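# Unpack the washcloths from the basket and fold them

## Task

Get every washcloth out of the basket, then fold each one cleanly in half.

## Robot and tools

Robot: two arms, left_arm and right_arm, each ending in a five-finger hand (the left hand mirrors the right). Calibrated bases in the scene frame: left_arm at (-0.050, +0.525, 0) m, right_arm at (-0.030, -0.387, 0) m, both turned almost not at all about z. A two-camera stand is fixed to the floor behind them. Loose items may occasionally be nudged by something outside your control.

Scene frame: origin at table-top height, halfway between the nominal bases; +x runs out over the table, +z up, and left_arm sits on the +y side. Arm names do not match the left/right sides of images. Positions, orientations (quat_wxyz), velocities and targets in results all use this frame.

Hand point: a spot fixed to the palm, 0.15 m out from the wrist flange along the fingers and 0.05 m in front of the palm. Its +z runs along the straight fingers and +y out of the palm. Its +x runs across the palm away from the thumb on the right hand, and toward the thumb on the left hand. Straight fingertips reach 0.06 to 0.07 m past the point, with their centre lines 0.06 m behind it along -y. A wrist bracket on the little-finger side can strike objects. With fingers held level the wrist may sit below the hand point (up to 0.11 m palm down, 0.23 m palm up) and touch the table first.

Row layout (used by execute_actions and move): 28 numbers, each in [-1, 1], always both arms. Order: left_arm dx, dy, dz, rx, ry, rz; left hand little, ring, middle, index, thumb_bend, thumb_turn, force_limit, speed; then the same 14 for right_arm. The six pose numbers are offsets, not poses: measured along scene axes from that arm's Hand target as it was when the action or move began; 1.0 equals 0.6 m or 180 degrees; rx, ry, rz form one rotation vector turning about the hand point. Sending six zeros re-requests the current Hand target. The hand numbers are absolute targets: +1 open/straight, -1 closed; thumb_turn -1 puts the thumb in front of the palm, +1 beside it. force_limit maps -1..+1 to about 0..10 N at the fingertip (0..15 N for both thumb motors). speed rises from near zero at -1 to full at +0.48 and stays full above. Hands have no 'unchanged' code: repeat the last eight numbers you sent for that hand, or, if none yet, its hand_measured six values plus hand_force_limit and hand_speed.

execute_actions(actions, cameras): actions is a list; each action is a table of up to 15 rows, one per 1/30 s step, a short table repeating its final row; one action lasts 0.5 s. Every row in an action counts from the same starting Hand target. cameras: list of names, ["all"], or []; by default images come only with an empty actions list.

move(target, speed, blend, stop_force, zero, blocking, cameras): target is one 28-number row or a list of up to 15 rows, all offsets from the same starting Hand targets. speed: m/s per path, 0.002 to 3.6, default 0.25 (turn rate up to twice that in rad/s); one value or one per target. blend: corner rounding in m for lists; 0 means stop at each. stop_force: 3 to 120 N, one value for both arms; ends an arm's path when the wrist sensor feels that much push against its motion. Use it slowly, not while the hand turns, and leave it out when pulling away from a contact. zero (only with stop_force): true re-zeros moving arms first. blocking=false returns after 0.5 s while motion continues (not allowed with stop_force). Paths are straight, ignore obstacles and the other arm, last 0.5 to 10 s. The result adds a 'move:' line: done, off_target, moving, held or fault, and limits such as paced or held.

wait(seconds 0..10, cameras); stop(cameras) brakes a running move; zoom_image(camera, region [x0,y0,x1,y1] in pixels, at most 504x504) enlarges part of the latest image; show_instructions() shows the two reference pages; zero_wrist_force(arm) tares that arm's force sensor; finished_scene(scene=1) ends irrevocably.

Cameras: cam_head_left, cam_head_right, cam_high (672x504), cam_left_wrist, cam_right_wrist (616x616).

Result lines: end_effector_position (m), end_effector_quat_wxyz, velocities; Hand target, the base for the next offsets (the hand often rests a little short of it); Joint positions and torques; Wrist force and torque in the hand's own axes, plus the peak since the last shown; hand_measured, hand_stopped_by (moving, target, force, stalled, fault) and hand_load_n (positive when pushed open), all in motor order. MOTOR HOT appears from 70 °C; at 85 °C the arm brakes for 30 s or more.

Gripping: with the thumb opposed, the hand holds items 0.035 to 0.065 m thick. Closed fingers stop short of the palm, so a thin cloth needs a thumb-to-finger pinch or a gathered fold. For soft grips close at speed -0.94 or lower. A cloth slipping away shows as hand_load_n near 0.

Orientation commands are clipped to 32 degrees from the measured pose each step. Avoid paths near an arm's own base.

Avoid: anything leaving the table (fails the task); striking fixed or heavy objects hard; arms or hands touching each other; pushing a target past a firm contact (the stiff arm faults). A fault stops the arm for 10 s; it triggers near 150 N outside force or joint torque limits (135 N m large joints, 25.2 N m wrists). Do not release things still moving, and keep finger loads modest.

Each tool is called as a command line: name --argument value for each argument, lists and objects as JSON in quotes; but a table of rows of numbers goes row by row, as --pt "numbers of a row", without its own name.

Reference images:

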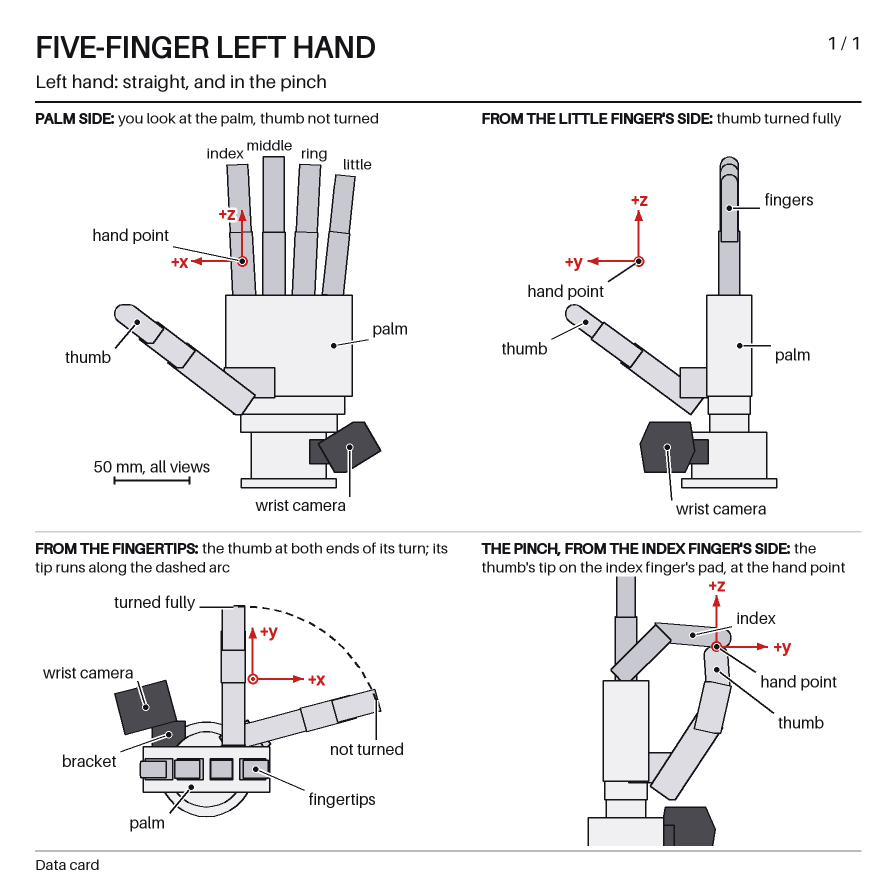

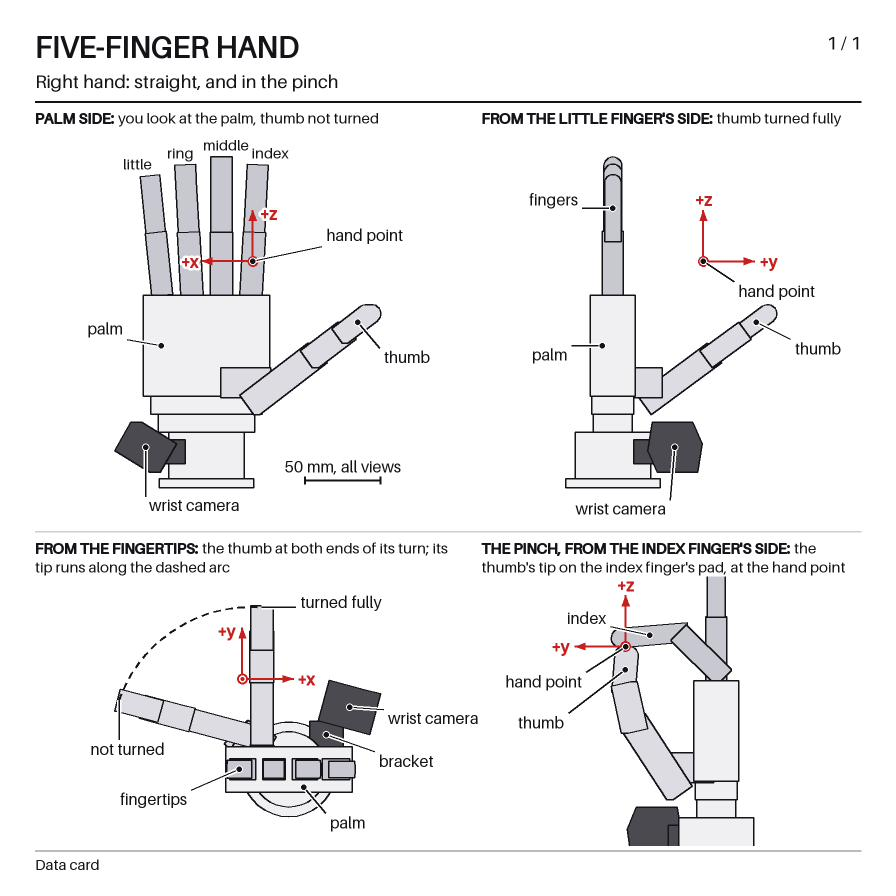

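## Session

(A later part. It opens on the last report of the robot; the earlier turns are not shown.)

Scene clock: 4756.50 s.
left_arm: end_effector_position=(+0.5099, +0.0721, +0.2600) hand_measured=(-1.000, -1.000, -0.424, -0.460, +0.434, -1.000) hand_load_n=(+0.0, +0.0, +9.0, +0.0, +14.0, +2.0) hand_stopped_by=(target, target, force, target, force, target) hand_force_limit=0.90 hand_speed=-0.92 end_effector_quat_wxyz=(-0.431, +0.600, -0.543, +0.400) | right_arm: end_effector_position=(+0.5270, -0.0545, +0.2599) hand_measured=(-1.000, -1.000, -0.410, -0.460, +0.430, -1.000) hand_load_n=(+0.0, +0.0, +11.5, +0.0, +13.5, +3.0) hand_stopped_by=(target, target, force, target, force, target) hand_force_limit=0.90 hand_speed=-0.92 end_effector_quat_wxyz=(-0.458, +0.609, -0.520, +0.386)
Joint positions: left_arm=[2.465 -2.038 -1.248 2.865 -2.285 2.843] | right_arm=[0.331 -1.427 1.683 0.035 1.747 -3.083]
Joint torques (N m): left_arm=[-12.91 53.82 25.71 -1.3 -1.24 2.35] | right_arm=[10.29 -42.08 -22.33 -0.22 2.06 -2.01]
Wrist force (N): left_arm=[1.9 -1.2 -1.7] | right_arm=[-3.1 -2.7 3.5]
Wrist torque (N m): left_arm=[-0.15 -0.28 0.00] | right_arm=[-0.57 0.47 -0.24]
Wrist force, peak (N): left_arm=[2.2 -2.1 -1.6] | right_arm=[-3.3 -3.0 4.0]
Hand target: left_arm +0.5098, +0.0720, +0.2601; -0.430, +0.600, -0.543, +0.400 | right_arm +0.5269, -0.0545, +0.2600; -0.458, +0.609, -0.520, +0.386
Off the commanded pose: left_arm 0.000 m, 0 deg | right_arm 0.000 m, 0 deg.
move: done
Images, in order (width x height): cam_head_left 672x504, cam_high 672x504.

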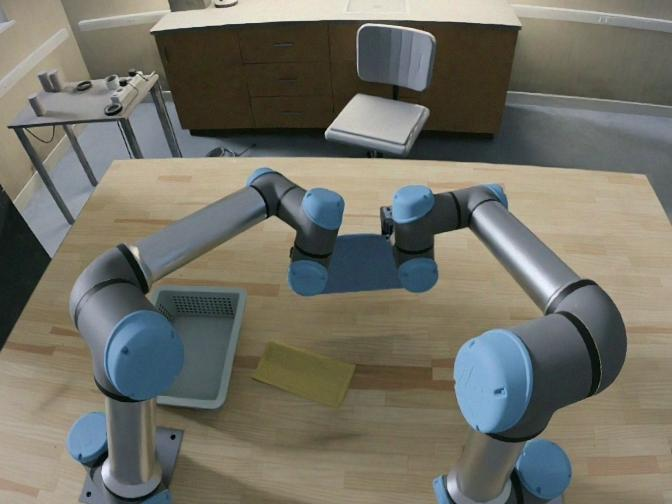

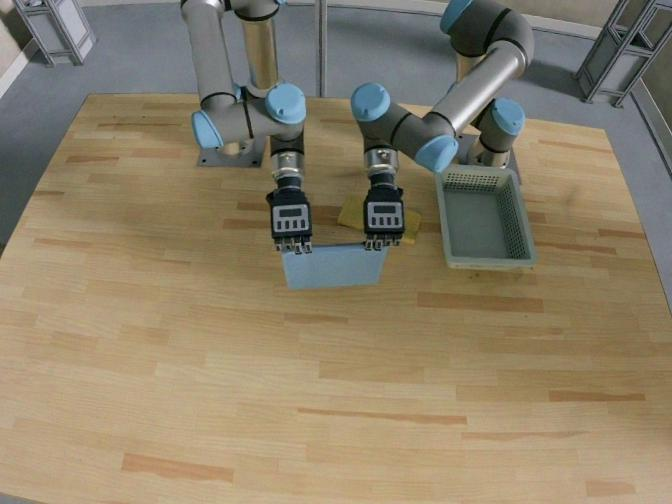

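move --pt "-0.0082 -0.0014 -0.035 0 0 0 -1 -1 -0.46 -0.46 0.32 -1 0.9 -0.92 -0.0082 -0.0014 -0.035 0 0 0 -1 -1 -0.46 -0.46 0.32 -1 0.9 -0.92" --pt "-0.0492 -0.0087 -0.065 0 0 0 -1 -1 -0.46 -0.46 0.32 -1 0.9 -0.92 -0.0492 -0.0087 -0.065 0 0 0 -1 -1 -0.46 -0.46 0.32 -1 0.9 -0.92" --speed 0.05 --blend '[0.01, 0]' --cameras '["cam_head_left", "cam_high", "cam_right_wrist"]'

zoom_image --camera "cam_high" --region '[270, 220, 400, 310]'

zoom_image --camera "cam_head_left" --region '[310, 230, 420, 335]'

Scene clock: 4764.23 s.
left_arm: end_effector_position=(+0.4802, +0.0667, +0.2212) hand_measured=(-1.000, -1.000, -0.424, -0.460, +0.434, -1.000) hand_load_n=(+0.0, +0.0, +8.5, +0.0, +14.0, +2.0) hand_stopped_by=(target, target, force, target, force, target) hand_force_limit=0.90 hand_speed=-0.92 end_effector_quat_wxyz=(-0.430, +0.600, -0.543, +0.400) | right_arm: end_effector_position=(+0.4974, -0.0596, +0.2211) hand_measured=(-1.000, -1.000, -0.410, -0.460, +0.430, -1.000) hand_load_n=(+0.0, +0.0, +11.5, +0.0, +13.0, +3.0) hand_stopped_by=(target, target, force, target, force, target) hand_force_limit=0.90 hand_speed=-0.92 end_effector_quat_wxyz=(-0.458, +0.609, -0.520, +0.386)
Joint positions: left_arm=[2.421 -2.028 -1.366 2.956 -2.324 2.819] | right_arm=[0.345 -1.462 1.827 -0.074 1.76 -3.08]
Joint torques (N m): left_arm=[12.64 35.36 28.09 -1.78 0.75 2.67] | right_arm=[-5.5 -13.77 -31.94 1.9 -0.96 0.87]
Wrist force (N): left_arm=[2.1 -1.6 -1.7] | right_arm=[-2.8 -2.1 3.5]
Wrist torque (N m): left_arm=[-0.26 -0.39 0.09] | right_arm=[-0.49 0.40 -0.16]
Wrist force, peak (N): left_arm=[2.3 -1.7 -1.7] | right_arm=[-3.2 -3.3 3.7]
Hand target: left_arm +0.4803, +0.0668, +0.2211; -0.430, +0.600, -0.543, +0.400 | right_arm +0.4974, -0.0597, +0.2210; -0.458, +0.609, -0.520, +0.386
Off the commanded pose: left_arm 0.000 m, 0 deg | right_arm 0.000 m, 0 deg.
move: done
Images, in order (width x height): cam_head_left 672x504, cam_high 672x504, cam_right_wrist 616x616.

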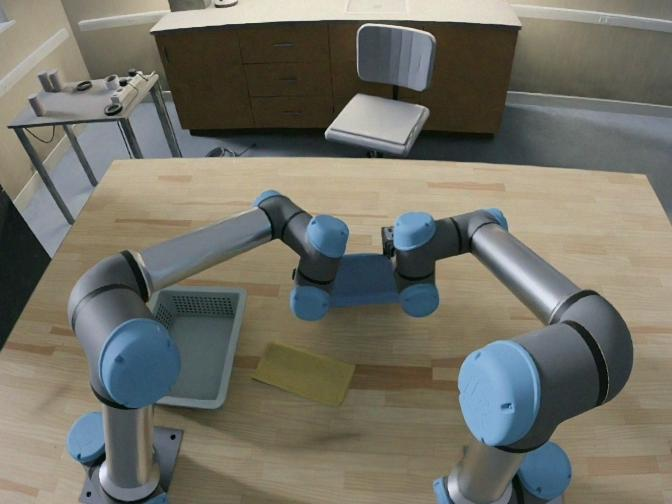

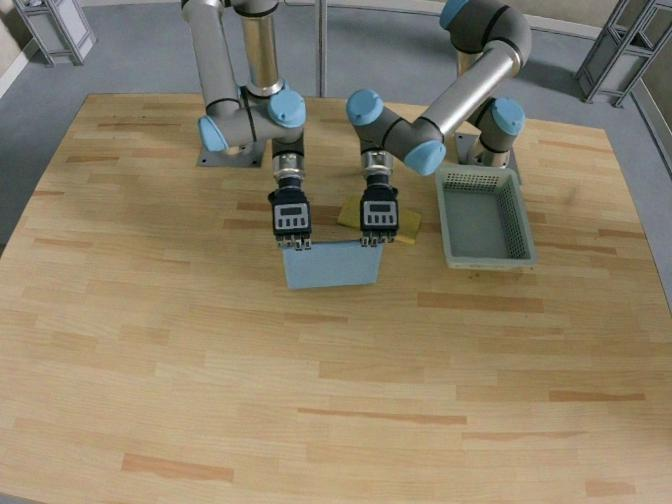

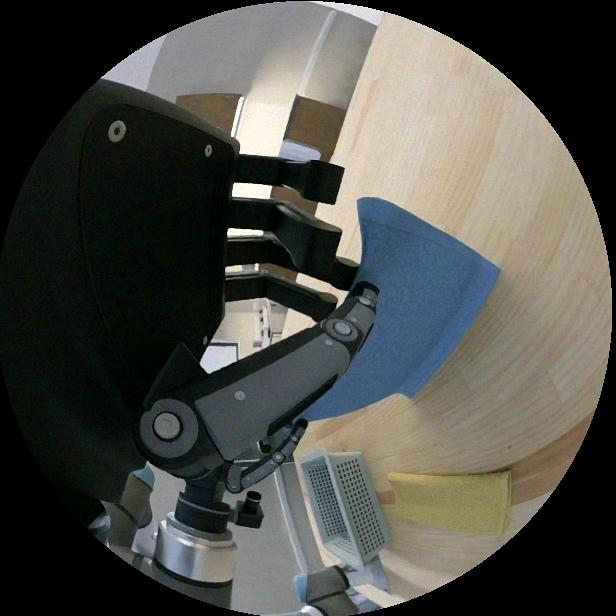

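Scaled by 3.877 from the camera's 672x504 image, which has a finer 960x720 frame.

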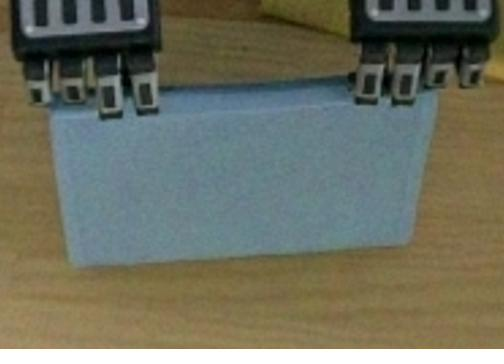

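Scaled by 4.582 from the camera's 672x504 image, which has a finer 960x720 frame.

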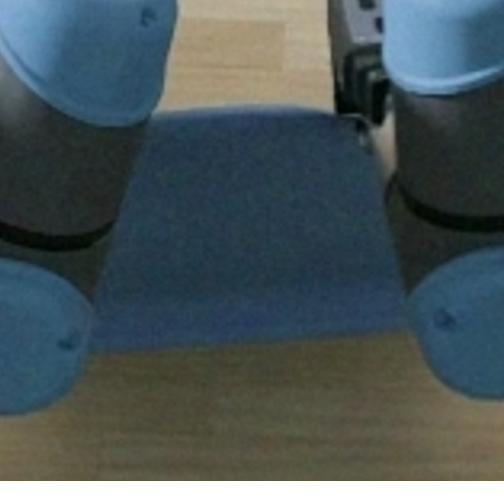

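move --pt "0 0 0.04 0 0 0 -1 -1 -0.46 -0.46 0.32 -1 0.9 -0.92 0 0 0.04 0 0 0 -1 -1 -0.46 -0.46 0.32 -1 0.9 -0.92" --pt "0.055 0.0097 0.065 -0.00776 0.1108 0 -1 -1 -0.46 -0.46 0.32 -1 0.9 -0.92 0.055 0.0097 0.065 -0.01814 0.1096 0 -1 -1 -0.46 -0.46 0.32 -1 0.9 -0.92" --speed 0.08 --blend '[0.01, 0]' --cameras '["cam_head_left", "cam_high", "cam_right_wrist"]'

zoom_image --camera "cam_high" --region '[270, 220, 400, 310]'

zoom_image --camera "cam_head_left" --region '[300, 210, 420, 315]'

Scene clock: 4818.47 s.
left_arm: end_effector_position=(+0.5134, +0.0727, +0.2600) hand_measured=(-1.000, -1.000, -0.424, -0.460, +0.434, -1.000) hand_load_n=(+0.5, +0.0, +9.0, +0.0, +14.0, +2.5) hand_stopped_by=(target, target, force, target, force, target) hand_force_limit=0.90 hand_speed=-0.92 end_effector_quat_wxyz=(-0.323, +0.665, -0.604, +0.296) | right_arm: end_effector_position=(+0.5305, -0.0539, +0.2599) hand_measured=(-1.000, -1.000, -0.410, -0.460, +0.430, -1.000) hand_load_n=(+0.0, +0.0, +11.5, +0.0, +13.5, +3.0) hand_stopped_by=(target, target, force, target, force, target) hand_force_limit=0.90 hand_speed=-0.92 end_effector_quat_wxyz=(-0.344, +0.679, -0.580, +0.291)
Joint positions: left_arm=[2.538 -2.219 -0.847 2.273 -2.096 2.666] | right_arm=[0.308 -1.242 1.314 0.57 1.7 -3.041]
Joint torques (N m): left_arm=[-13.52 58.06 27.14 -2.21 -1.22 2.61] | right_arm=[9.53 -49.45 -23.87 0.73 2.2 -0.83]
Wrist force (N): left_arm=[1.7 -1.0 -0.8] | right_arm=[-3.2 -2.5 3.9]
Wrist torque (N m): left_arm=[-0.22 -0.23 0.12] | right_arm=[-0.63 0.38 -0.23]
Wrist force, peak (N): left_arm=[2.4 -1.8 -1.7] | right_arm=[-3.2 -2.4 4.3]
Hand target: left_arm +0.5133, +0.0726, +0.2601; -0.323, +0.665, -0.605, +0.297 | right_arm +0.5304, -0.0539, +0.2600; -0.344, +0.679, -0.580, +0.291
Off the commanded pose: left_arm 0.000 m, 0 deg | right_arm 0.000 m, 0 deg.
move: done
Images, in order (width x height): cam_head_left 672x504, cam_high 672x504, cam_right_wrist 616x616.

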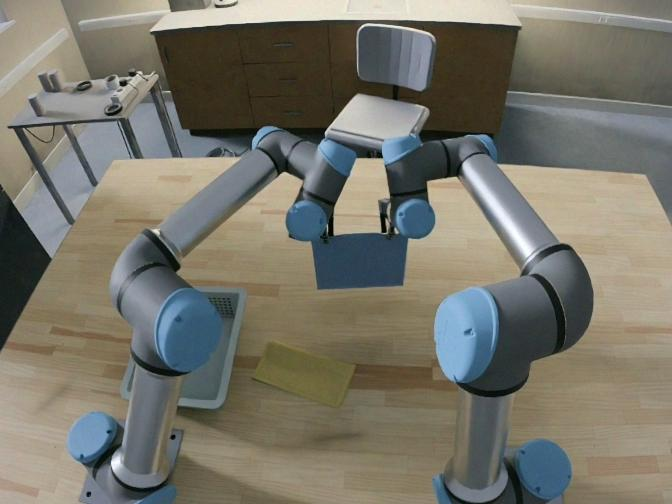

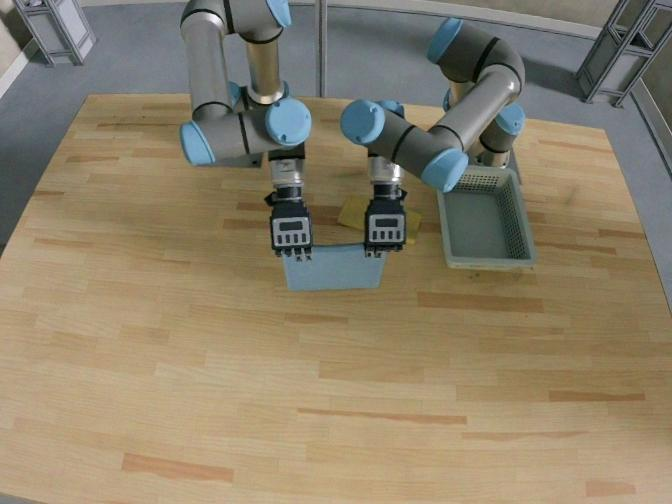

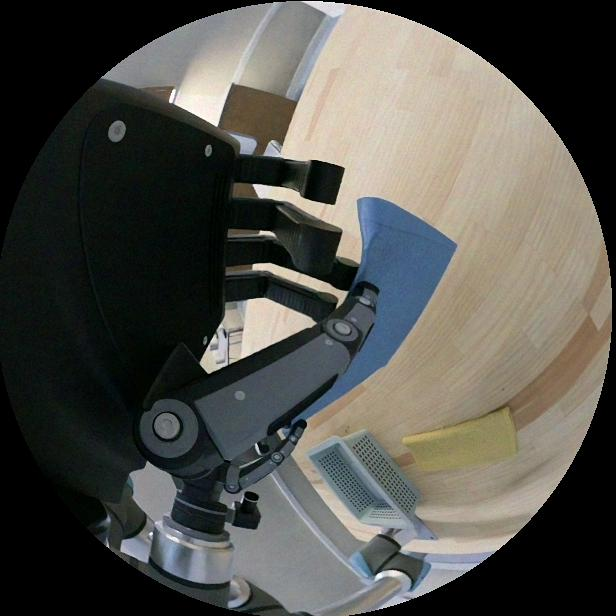

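Scaled by 3.877 from the camera's 672x504 image, which has a finer 960x720 frame.

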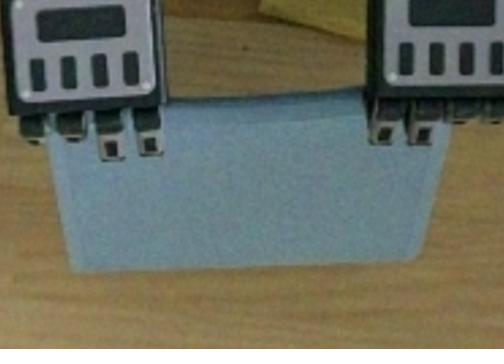

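Scaled by 4.200 from the camera's 672x504 image, which has a finer 960x720 frame.

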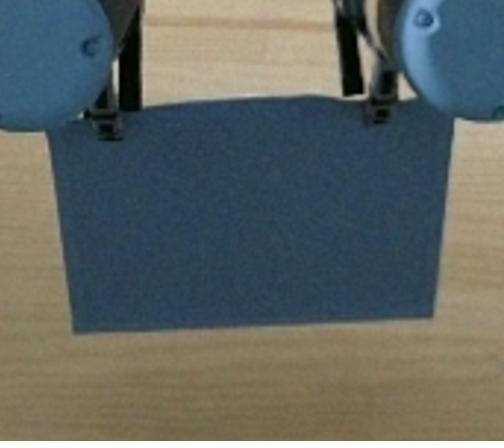

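move --target '[0, 0, -0.06, 0, 0, 0, -1, -1, -0.46, -0.46, 0.32, -1, 0.9, -0.92, 0, 0, -0.06, 0, 0, 0, -1, -1, -0.46, -0.46, 0.32, -1, 0.9, -0.92]' --speed 0.03 --cameras '["cam_head_left", "cam_high"]'

zoom_image --camera "cam_high" --region '[270, 220, 400, 310]'

zoom_image --camera "cam_head_left" --region '[300, 210, 420, 315]'

Scene clock: 4827.43 s.
left_arm: end_effector_position=(+0.5133, +0.0726, +0.2241) hand_measured=(-1.000, -1.000, -0.424, -0.460, +0.434, -1.000) hand_load_n=(+0.0, +0.0, +9.0, +0.0, +14.0, +2.0) hand_stopped_by=(target, target, force, target, force, target) hand_force_limit=0.90 hand_speed=-0.92 end_effector_quat_wxyz=(-0.323, +0.665, -0.605, +0.297) end_effector_velocity=(-0.001, +0.000, +0.002) end_effector_angular_velocity=(+0.002, +0.003, -0.001) | right_arm: end_effector_position=(+0.5304, -0.0539, +0.2238) hand_measured=(-1.000, -1.000, -0.410, -0.460, +0.430, -1.000) hand_load_n=(+0.0, +0.5, +11.5, +0.0, +13.0, +3.0) hand_stopped_by=(target, target, force, target, force, target) hand_force_limit=0.90 hand_speed=-0.92 end_effector_quat_wxyz=(-0.344, +0.679, -0.580, +0.291) end_effector_velocity=(+0.001, +0.000, +0.002) end_effector_angular_velocity=(+0.000, +0.000, +0.001)
Joint positions: left_arm=[2.538 -2.215 -0.944 2.367 -2.096 2.666] | right_arm=[0.308 -1.232 1.393 0.481 1.7 -3.041]
Joint velocities: left_arm=[0 0 0.005 -0.008 0 0.001] | right_arm=[-0.001 0 -0.006 0.005 -0.002 -0.001]
Joint torques (N m): left_arm=[-9.91 45.62 26.62 -2.55 -1.97 -1.3] | right_arm=[12.39 -35.3 -31.32 2.99 1.45 -1.78]
Wrist force (N): left_arm=[1.6 -1.1 -1.0] | right_arm=[-2.5 -2.3 4.0]
Wrist torque (N m): left_arm=[-0.19 -0.20 0.10] | right_arm=[-0.59 0.30 -0.15]
Wrist force, peak (N): left_arm=[1.8 -1.4 -1.1] | right_arm=[-3.0 -2.7 4.3]
Hand target: left_arm +0.5133, +0.0726, +0.2241; -0.323, +0.665, -0.605, +0.297 | right_arm +0.5304, -0.0539, +0.2240; -0.344, +0.679, -0.580, +0.291
Off the commanded pose: left_arm 0.000 m, 0 deg | right_arm 0.000 m, 0 deg.
move: done
Images, in order (width x height): cam_head_left 672x504, cam_high 672x504.

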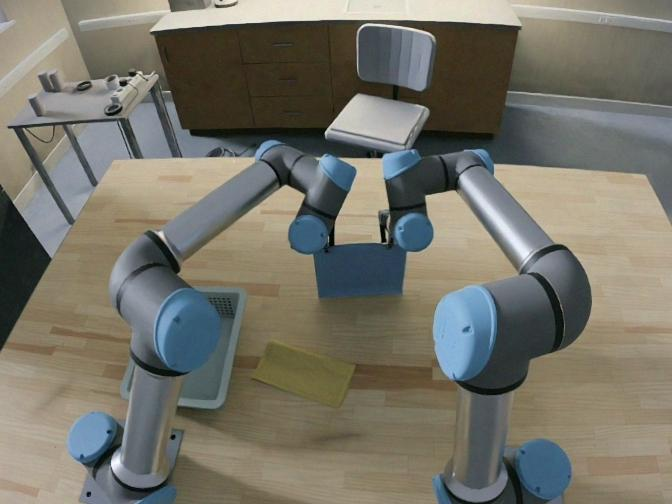

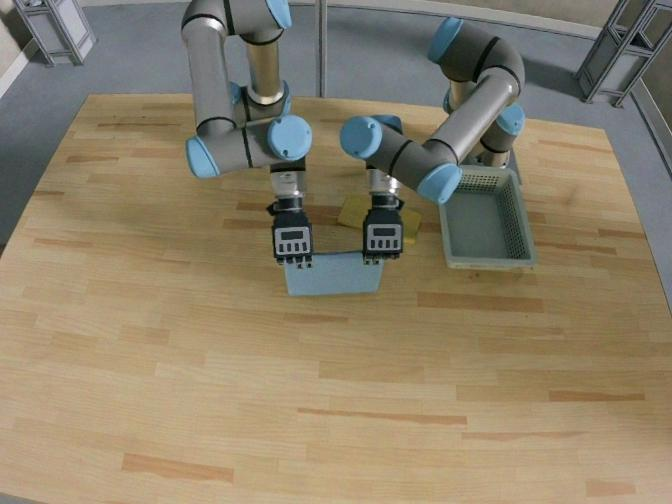

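Scaled by 3.877 from the camera's 672x504 image, which has a finer 960x720 frame.

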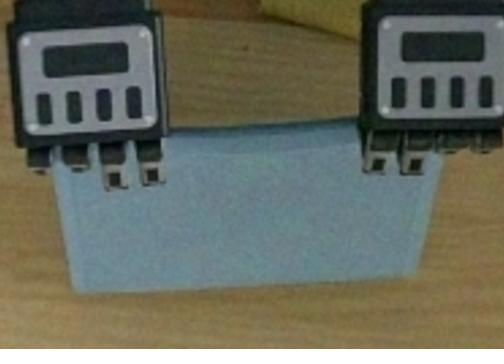

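Scaled by 4.200 from the camera's 672x504 image, which has a finer 960x720 frame.

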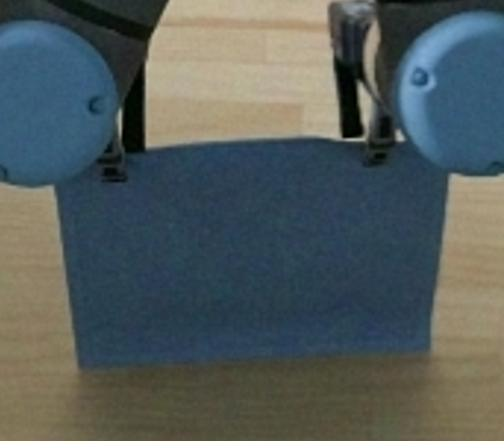

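move --target '[-0.0657, -0.0116, -0.005, 0, 0, 0, -1, -1, -0.46, -0.46, 0.32, -1, 0.9, -0.92, -0.0657, -0.0116, -0.005, 0, 0, 0, -1, -1, -0.46, -0.46, 0.32, -1, 0.9, -0.92]' --speed 0.03 --cameras '["cam_head_left", "cam_high"]'

zoom_image --camera "cam_high" --region '[270, 220, 400, 310]'

zoom_image --camera "cam_head_left" --region '[300, 210, 420, 315]'

Scene clock: 4835.63 s.
left_arm: end_effector_position=(+0.4737, +0.0656, +0.2213) hand_measured=(-1.000, -1.000, -0.424, -0.460, +0.434, -1.000) hand_load_n=(+0.0, +0.0, +9.0, +0.0, +13.5, +2.5) hand_stopped_by=(target, target, force, target, force, target) hand_force_limit=0.90 hand_speed=-0.92 end_effector_quat_wxyz=(-0.323, +0.665, -0.604, +0.297) | right_arm: end_effector_position=(+0.4910, -0.0608, +0.2211) hand_measured=(-1.000, -1.000, -0.410, -0.460, +0.430, -1.000) hand_load_n=(+0.0, +0.0, +11.5, +0.0, +13.5, +3.0) hand_stopped_by=(target, target, force, target, force, target) hand_force_limit=0.90 hand_speed=-0.92 end_effector_quat_wxyz=(-0.344, +0.679, -0.580, +0.291)
Joint positions: left_arm=[2.487 -2.16 -1.044 2.391 -2.131 2.623] | right_arm=[0.322 -1.319 1.515 0.447 1.711 -3.032]
Joint torques (N m): left_arm=[13.07 32.07 29.13 -1.16 0.49 2.05] | right_arm=[1.38 -20.39 -33.23 1.07 0.62 1]
Wrist force (N): left_arm=[1.6 -1.4 -0.8] | right_arm=[-2.6 -2.5 3.9]
Wrist torque (N m): left_arm=[-0.19 -0.25 0.10] | right_arm=[-0.63 0.34 -0.18]
Wrist force, peak (N): left_arm=[1.7 -1.4 -1.1] | right_arm=[-2.8 -2.7 4.5]
Hand target: left_arm +0.4738, +0.0657, +0.2211; -0.323, +0.665, -0.605, +0.297 | right_arm +0.4910, -0.0608, +0.2210; -0.344, +0.679, -0.580, +0.291
Off the commanded pose: left_arm 0.000 m, 0 deg | right_arm 0.000 m, 0 deg.
move: done
Images, in order (width x height): cam_head_left 672x504, cam_high 672x504.

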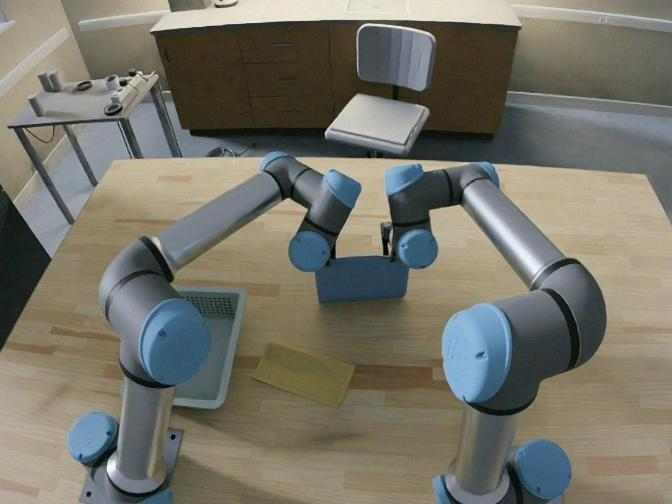

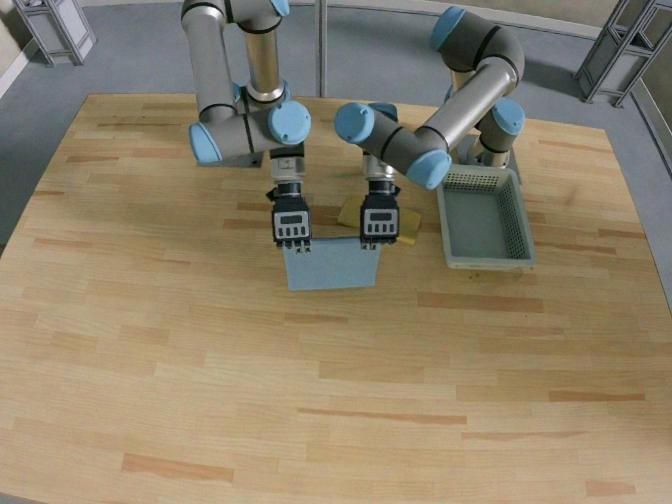

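Scaled by 3.877 from the camera's 672x504 image, which has a finer 960x720 frame.

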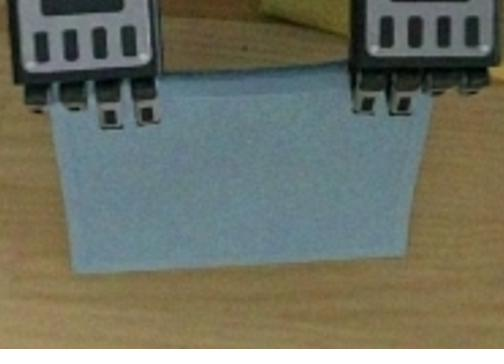

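Scaled by 4.200 from the camera's 672x504 image, which has a finer 960x720 frame.

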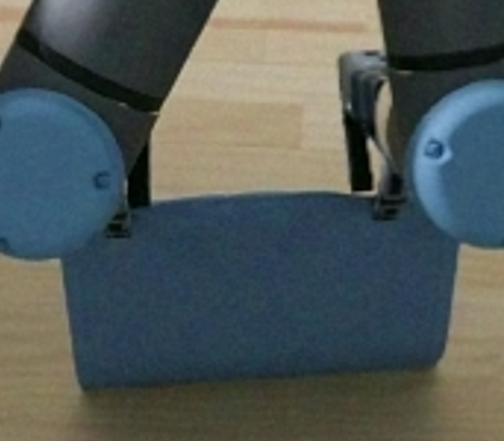

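move --target '[-0.0328, -0.0058, -0.035, 0, 0, 0, -1, -1, -0.46, -0.46, 0.32, -1, 0.9, -0.92, -0.0328, -0.0058, -0.035, 0, 0, 0, -1, -1, -0.46, -0.46, 0.32, -1, 0.9, -0.92]' --speed 0.04 --cameras '["cam_head_left", "cam_high"]'

zoom_image --camera "cam_high" --region '[270, 220, 400, 310]'

zoom_image --camera "cam_head_left" --region '[300, 210, 420, 315]'

Scene clock: 4845.03 s.
left_arm: end_effector_position=(+0.4541, +0.0621, +0.2002) hand_measured=(-1.000, -1.000, -0.424, -0.460, +0.434, -1.000) hand_load_n=(+0.0, +0.0, +9.0, +0.0, +14.0, +2.0) hand_stopped_by=(target, target, force, target, force, target) hand_force_limit=0.90 hand_speed=-0.92 end_effector_quat_wxyz=(-0.323, +0.665, -0.604, +0.297) | right_arm: end_effector_position=(+0.4713, -0.0643, +0.2001) hand_measured=(-1.000, -1.000, -0.410, -0.460, +0.430, -1.000) hand_load_n=(+0.0, +0.0, +11.5, +0.0, +13.0, +3.0) hand_stopped_by=(target, target, force, target, force, target) hand_force_limit=0.90 hand_speed=-0.92 end_effector_quat_wxyz=(-0.344, +0.679, -0.580, +0.291) end_effector_velocity=(+0.001, -0.001, +0.002) end_effector_angular_velocity=(+0.000, +0.000, -0.002)
Joint positions: left_arm=[2.46 -2.143 -1.129 2.445 -2.15 2.6] | right_arm=[0.33 -1.351 1.61 0.384 1.717 -3.028]
Joint velocities: left_arm=[within noise] | right_arm=[-0.002 -0.001 -0.005 0.006 -0.001 0]
Joint torques (N m): left_arm=[13.89 39.66 27.73 -2.84 0.52 1.83] | right_arm=[1.61 -17.15 -31.72 3.1 0.48 0.96]
Wrist force (N): left_arm=[1.6 -1.2 -1.0] | right_arm=[-3.2 -2.2 3.4]
Wrist torque (N m): left_arm=[-0.15 -0.25 0.09] | right_arm=[-0.53 0.42 -0.22]
Wrist force, peak (N): left_arm=[1.7 -1.8 -1.4] | right_arm=[-2.9 -2.6 4.3]
Hand target: left_arm +0.4542, +0.0622, +0.2001; -0.323, +0.665, -0.605, +0.297 | right_arm +0.4713, -0.0643, +0.2000; -0.344, +0.679, -0.580, +0.291
Off the commanded pose: left_arm 0.000 m, 0 deg | right_arm 0.000 m, 0 deg.
move: done
Images, in order (width x height): cam_head_left 672x504, cam_high 672x504.

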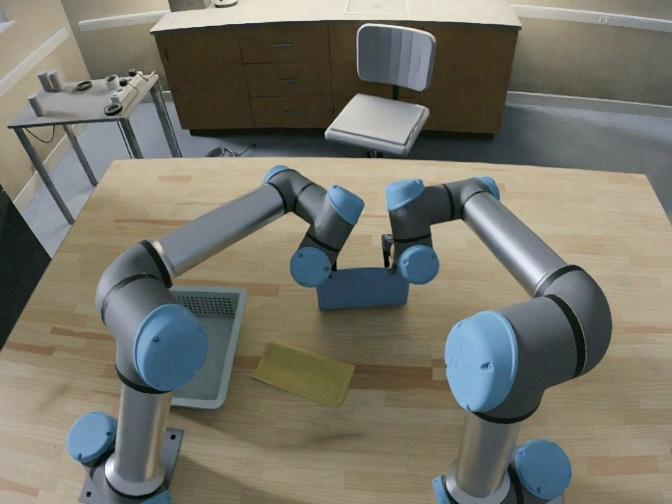

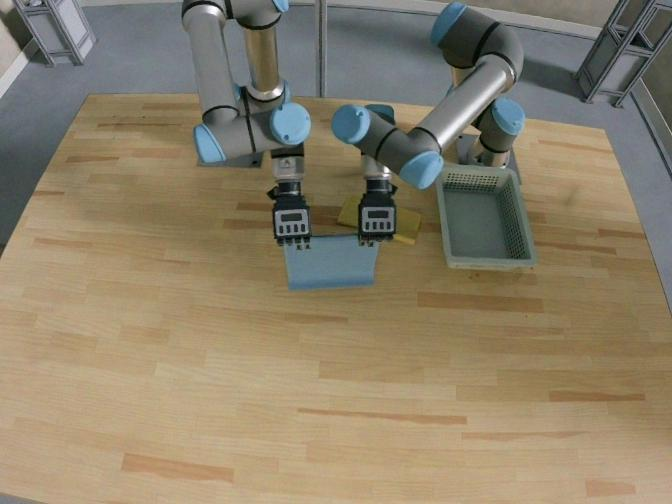

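Scaled by 3.877 from the camera's 672x504 image, which has a finer 960x720 frame.

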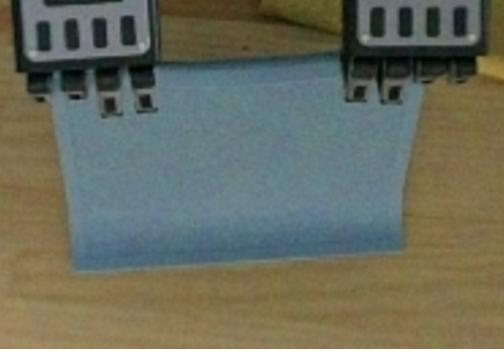

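Scaled by 4.200 from the camera's 672x504 image, which has a finer 960x720 frame.

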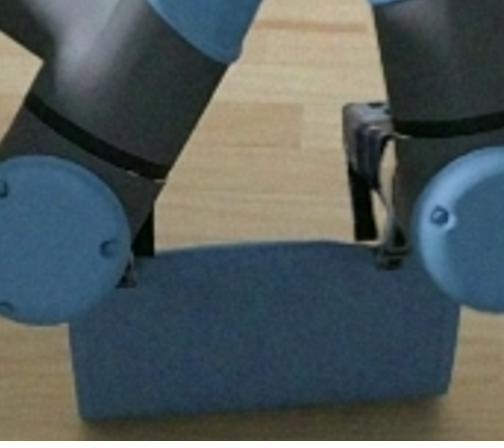

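move --target '[-0.0491, -0.0095, -0.0583, 0, 0, 0, -1, -1, -0.46, -0.46, 0.32, -1, 0.9, -0.92, -0.0491, -0.0095, -0.0583, 0, 0, 0, -1, -1, -0.46, -0.46, 0.32, -1, 0.9, -0.92]' --speed 0.04 --cameras '["cam_head_left", "cam_high"]'

zoom_image --camera "cam_high" --region '[270, 220, 400, 310]'

zoom_image --camera "cam_head_left" --region '[300, 240, 420, 345]'

Scene clock: 4855.03 s.
left_arm: end_effector_position=(+0.4246, +0.0564, +0.1651) hand_measured=(-1.000, -1.000, -0.424, -0.460, +0.434, -1.000) hand_load_n=(+0.0, +0.0, +9.0, +0.0, +14.0, +2.0) hand_stopped_by=(target, target, force, target, force, target) hand_force_limit=0.90 hand_speed=-0.92 end_effector_quat_wxyz=(-0.323, +0.665, -0.605, +0.297) | right_arm: end_effector_position=(+0.4418, -0.0700, +0.1651) hand_measured=(-1.000, -1.000, -0.410, -0.460, +0.430, -1.000) hand_load_n=(+0.0, +0.0, +11.5, +0.0, +13.5, +3.0) hand_stopped_by=(target, target, force, target, force, target) hand_force_limit=0.90 hand_speed=-0.92 end_effector_quat_wxyz=(-0.344, +0.679, -0.580, +0.291) end_effector_velocity=(+0.000, +0.001, +0.001) end_effector_angular_velocity=(+0.000, +0.001, +0.001)
Joint positions: left_arm=[2.417 -2.13 -1.244 2.526 -2.179 2.561] | right_arm=[0.342 -1.388 1.75 0.283 1.727 -3.02]
Joint velocities: left_arm=[within noise] | right_arm=[0.001 0 -0.004 0.005 0 0]
Joint torques (N m): left_arm=[12.95 52.93 26.78 -2.88 0.42 2.09] | right_arm=[1.45 -20.78 -31.43 3.15 0.58 1]
Wrist force (N): left_arm=[1.8 -1.0 -0.9] | right_arm=[-3.0 -2.2 3.2]
Wrist torque (N m): left_arm=[-0.13 -0.26 0.08] | right_arm=[-0.49 0.39 -0.22]
Wrist force, peak (N): left_arm=[2.1 -1.7 -1.1] | right_arm=[-3.3 -3.1 3.2]
Hand target: left_arm +0.4247, +0.0565, +0.1651; -0.323, +0.665, -0.605, +0.297 | right_arm +0.4419, -0.0700, +0.1650; -0.344, +0.679, -0.580, +0.291
Off the commanded pose: left_arm 0.000 m, 0 deg | right_arm 0.000 m, 0 deg.
move: done
Images, in order (width x height): cam_head_left 672x504, cam_high 672x504.

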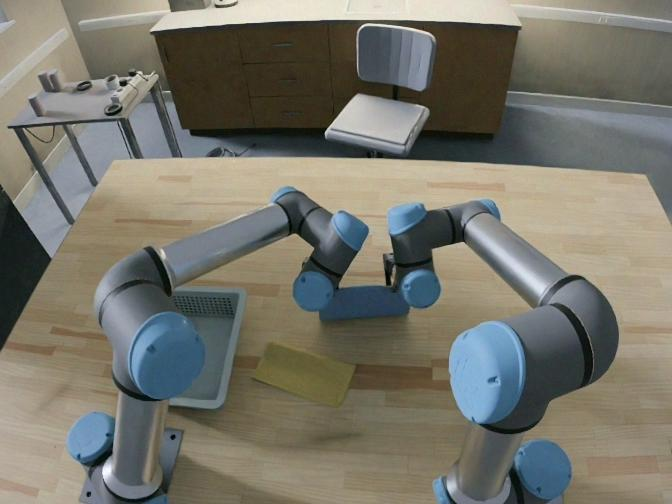

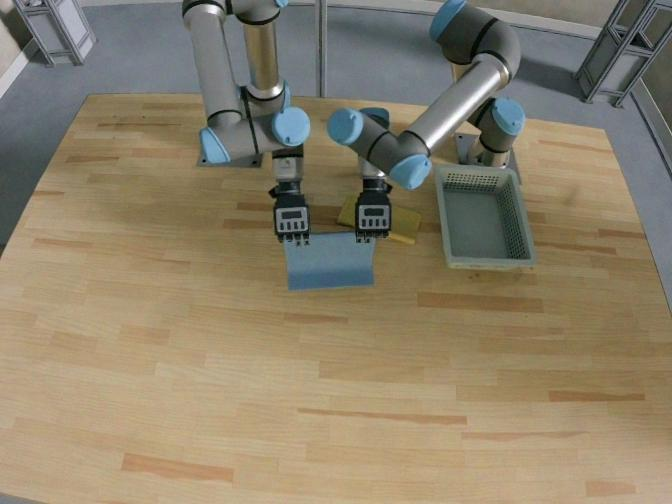

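Scaled by 3.877 from the camera's 672x504 image, which has a finer 960x720 frame.

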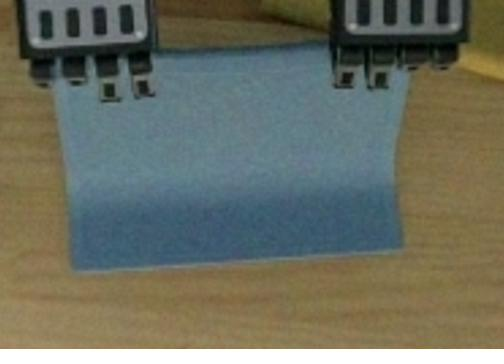

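Scaled by 4.200 from the camera's 672x504 image, which has a finer 960x720 frame.

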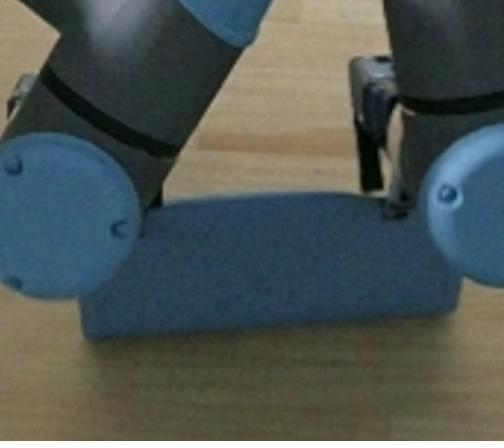

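move --pt "-0.0409 -0.008 -0.0417 0 0 0 -1 -1 -0.46 -0.46 0.32 -1 0.9 -0.92 -0.0409 -0.008 -0.0417 0 0 0 -1 -1 -0.46 -0.46 0.32 -1 0.9 -0.92" --pt "-0.072 -0.014 -0.0683 0 0 0 -1 -1 -0.46 -0.46 0.32 -1 0.9 -0.92 -0.072 -0.014 -0.0683 0 0 0 -1 -1 -0.46 -0.46 0.32 -1 0.9 -0.92" --speed 0.04 --blend '[0.01, 0]' --cameras '["cam_head_left", "cam_high"]'

zoom_image --camera "cam_high" --region '[270, 210, 400, 300]'

zoom_image --camera "cam_head_left" --region '[300, 250, 420, 355]'

Scene clock: 4865.13 s.
left_arm: end_effector_position=(+0.3814, +0.0480, +0.1242) hand_measured=(-1.000, -1.000, -0.424, -0.460, +0.434, -1.000) hand_load_n=(+0.0, +0.0, +9.0, +0.0, +14.0, +2.0) hand_stopped_by=(target, target, force, target, force, target) hand_force_limit=0.90 hand_speed=-0.92 end_effector_quat_wxyz=(-0.323, +0.665, -0.605, +0.297) | right_arm: end_effector_position=(+0.3986, -0.0784, +0.1241) hand_measured=(-1.000, -1.000, -0.410, -0.460, +0.430, -1.000) hand_load_n=(+0.0, +0.0, +11.5, +0.0, +13.5, +3.0) hand_stopped_by=(target, target, force, target, force, target) hand_force_limit=0.90 hand_speed=-0.92 end_effector_quat_wxyz=(-0.344, +0.679, -0.580, +0.291)
Joint positions: left_arm=[2.348 -2.128 -1.364 2.606 -2.223 2.497] | right_arm=[0.363 -1.437 1.923 0.16 1.743 -3.008]
Joint torques (N m): left_arm=[13.81 28.23 26.05 -2.78 0.52 2.36] | right_arm=[-4.53 -15.04 -27.48 3.06 -0.22 0.62]
Wrist force (N): left_arm=[1.6 -1.6 -1.2] | right_arm=[-2.9 -2.0 4.1]
Wrist torque (N m): left_arm=[-0.17 -0.30 0.14] | right_arm=[-0.53 0.37 -0.18]
Wrist force, peak (N): left_arm=[2.1 -1.3 -1.3] | right_arm=[-3.3 -2.3 4.1]
Hand target: left_arm +0.3815, +0.0481, +0.1241; -0.323, +0.665, -0.605, +0.297 | right_arm +0.3987, -0.0784, +0.1240; -0.344, +0.679, -0.580, +0.291
Off the commanded pose: left_arm 0.000 m, 0 deg | right_arm 0.000 m, 0 deg.
move: done
Images, in order (width x height): cam_head_left 672x504, cam_high 672x504.

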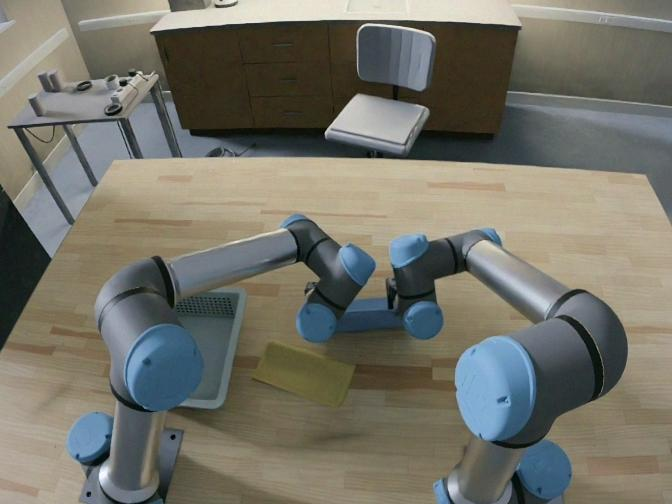

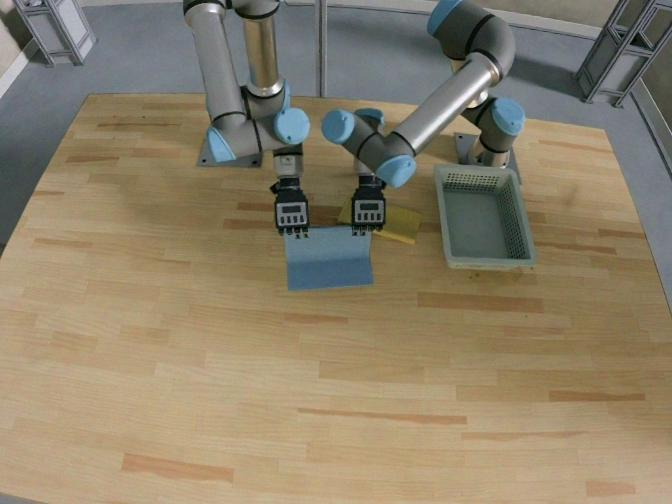

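Scaled by 3.877 from the camera's 672x504 image, which has a finer 960x720 frame.

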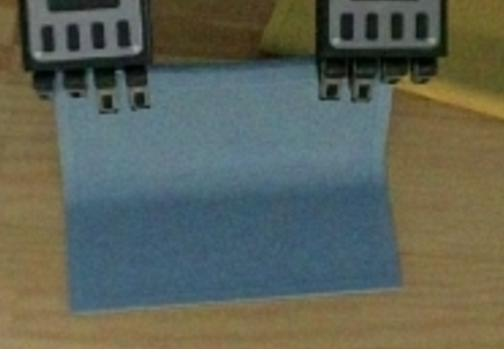

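Scaled by 4.200 from the camera's 672x504 image, which has a finer 960x720 frame.

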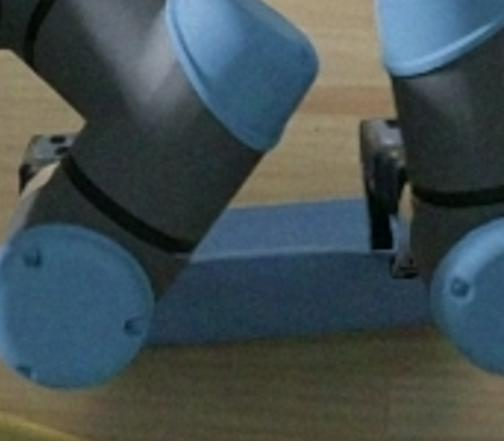

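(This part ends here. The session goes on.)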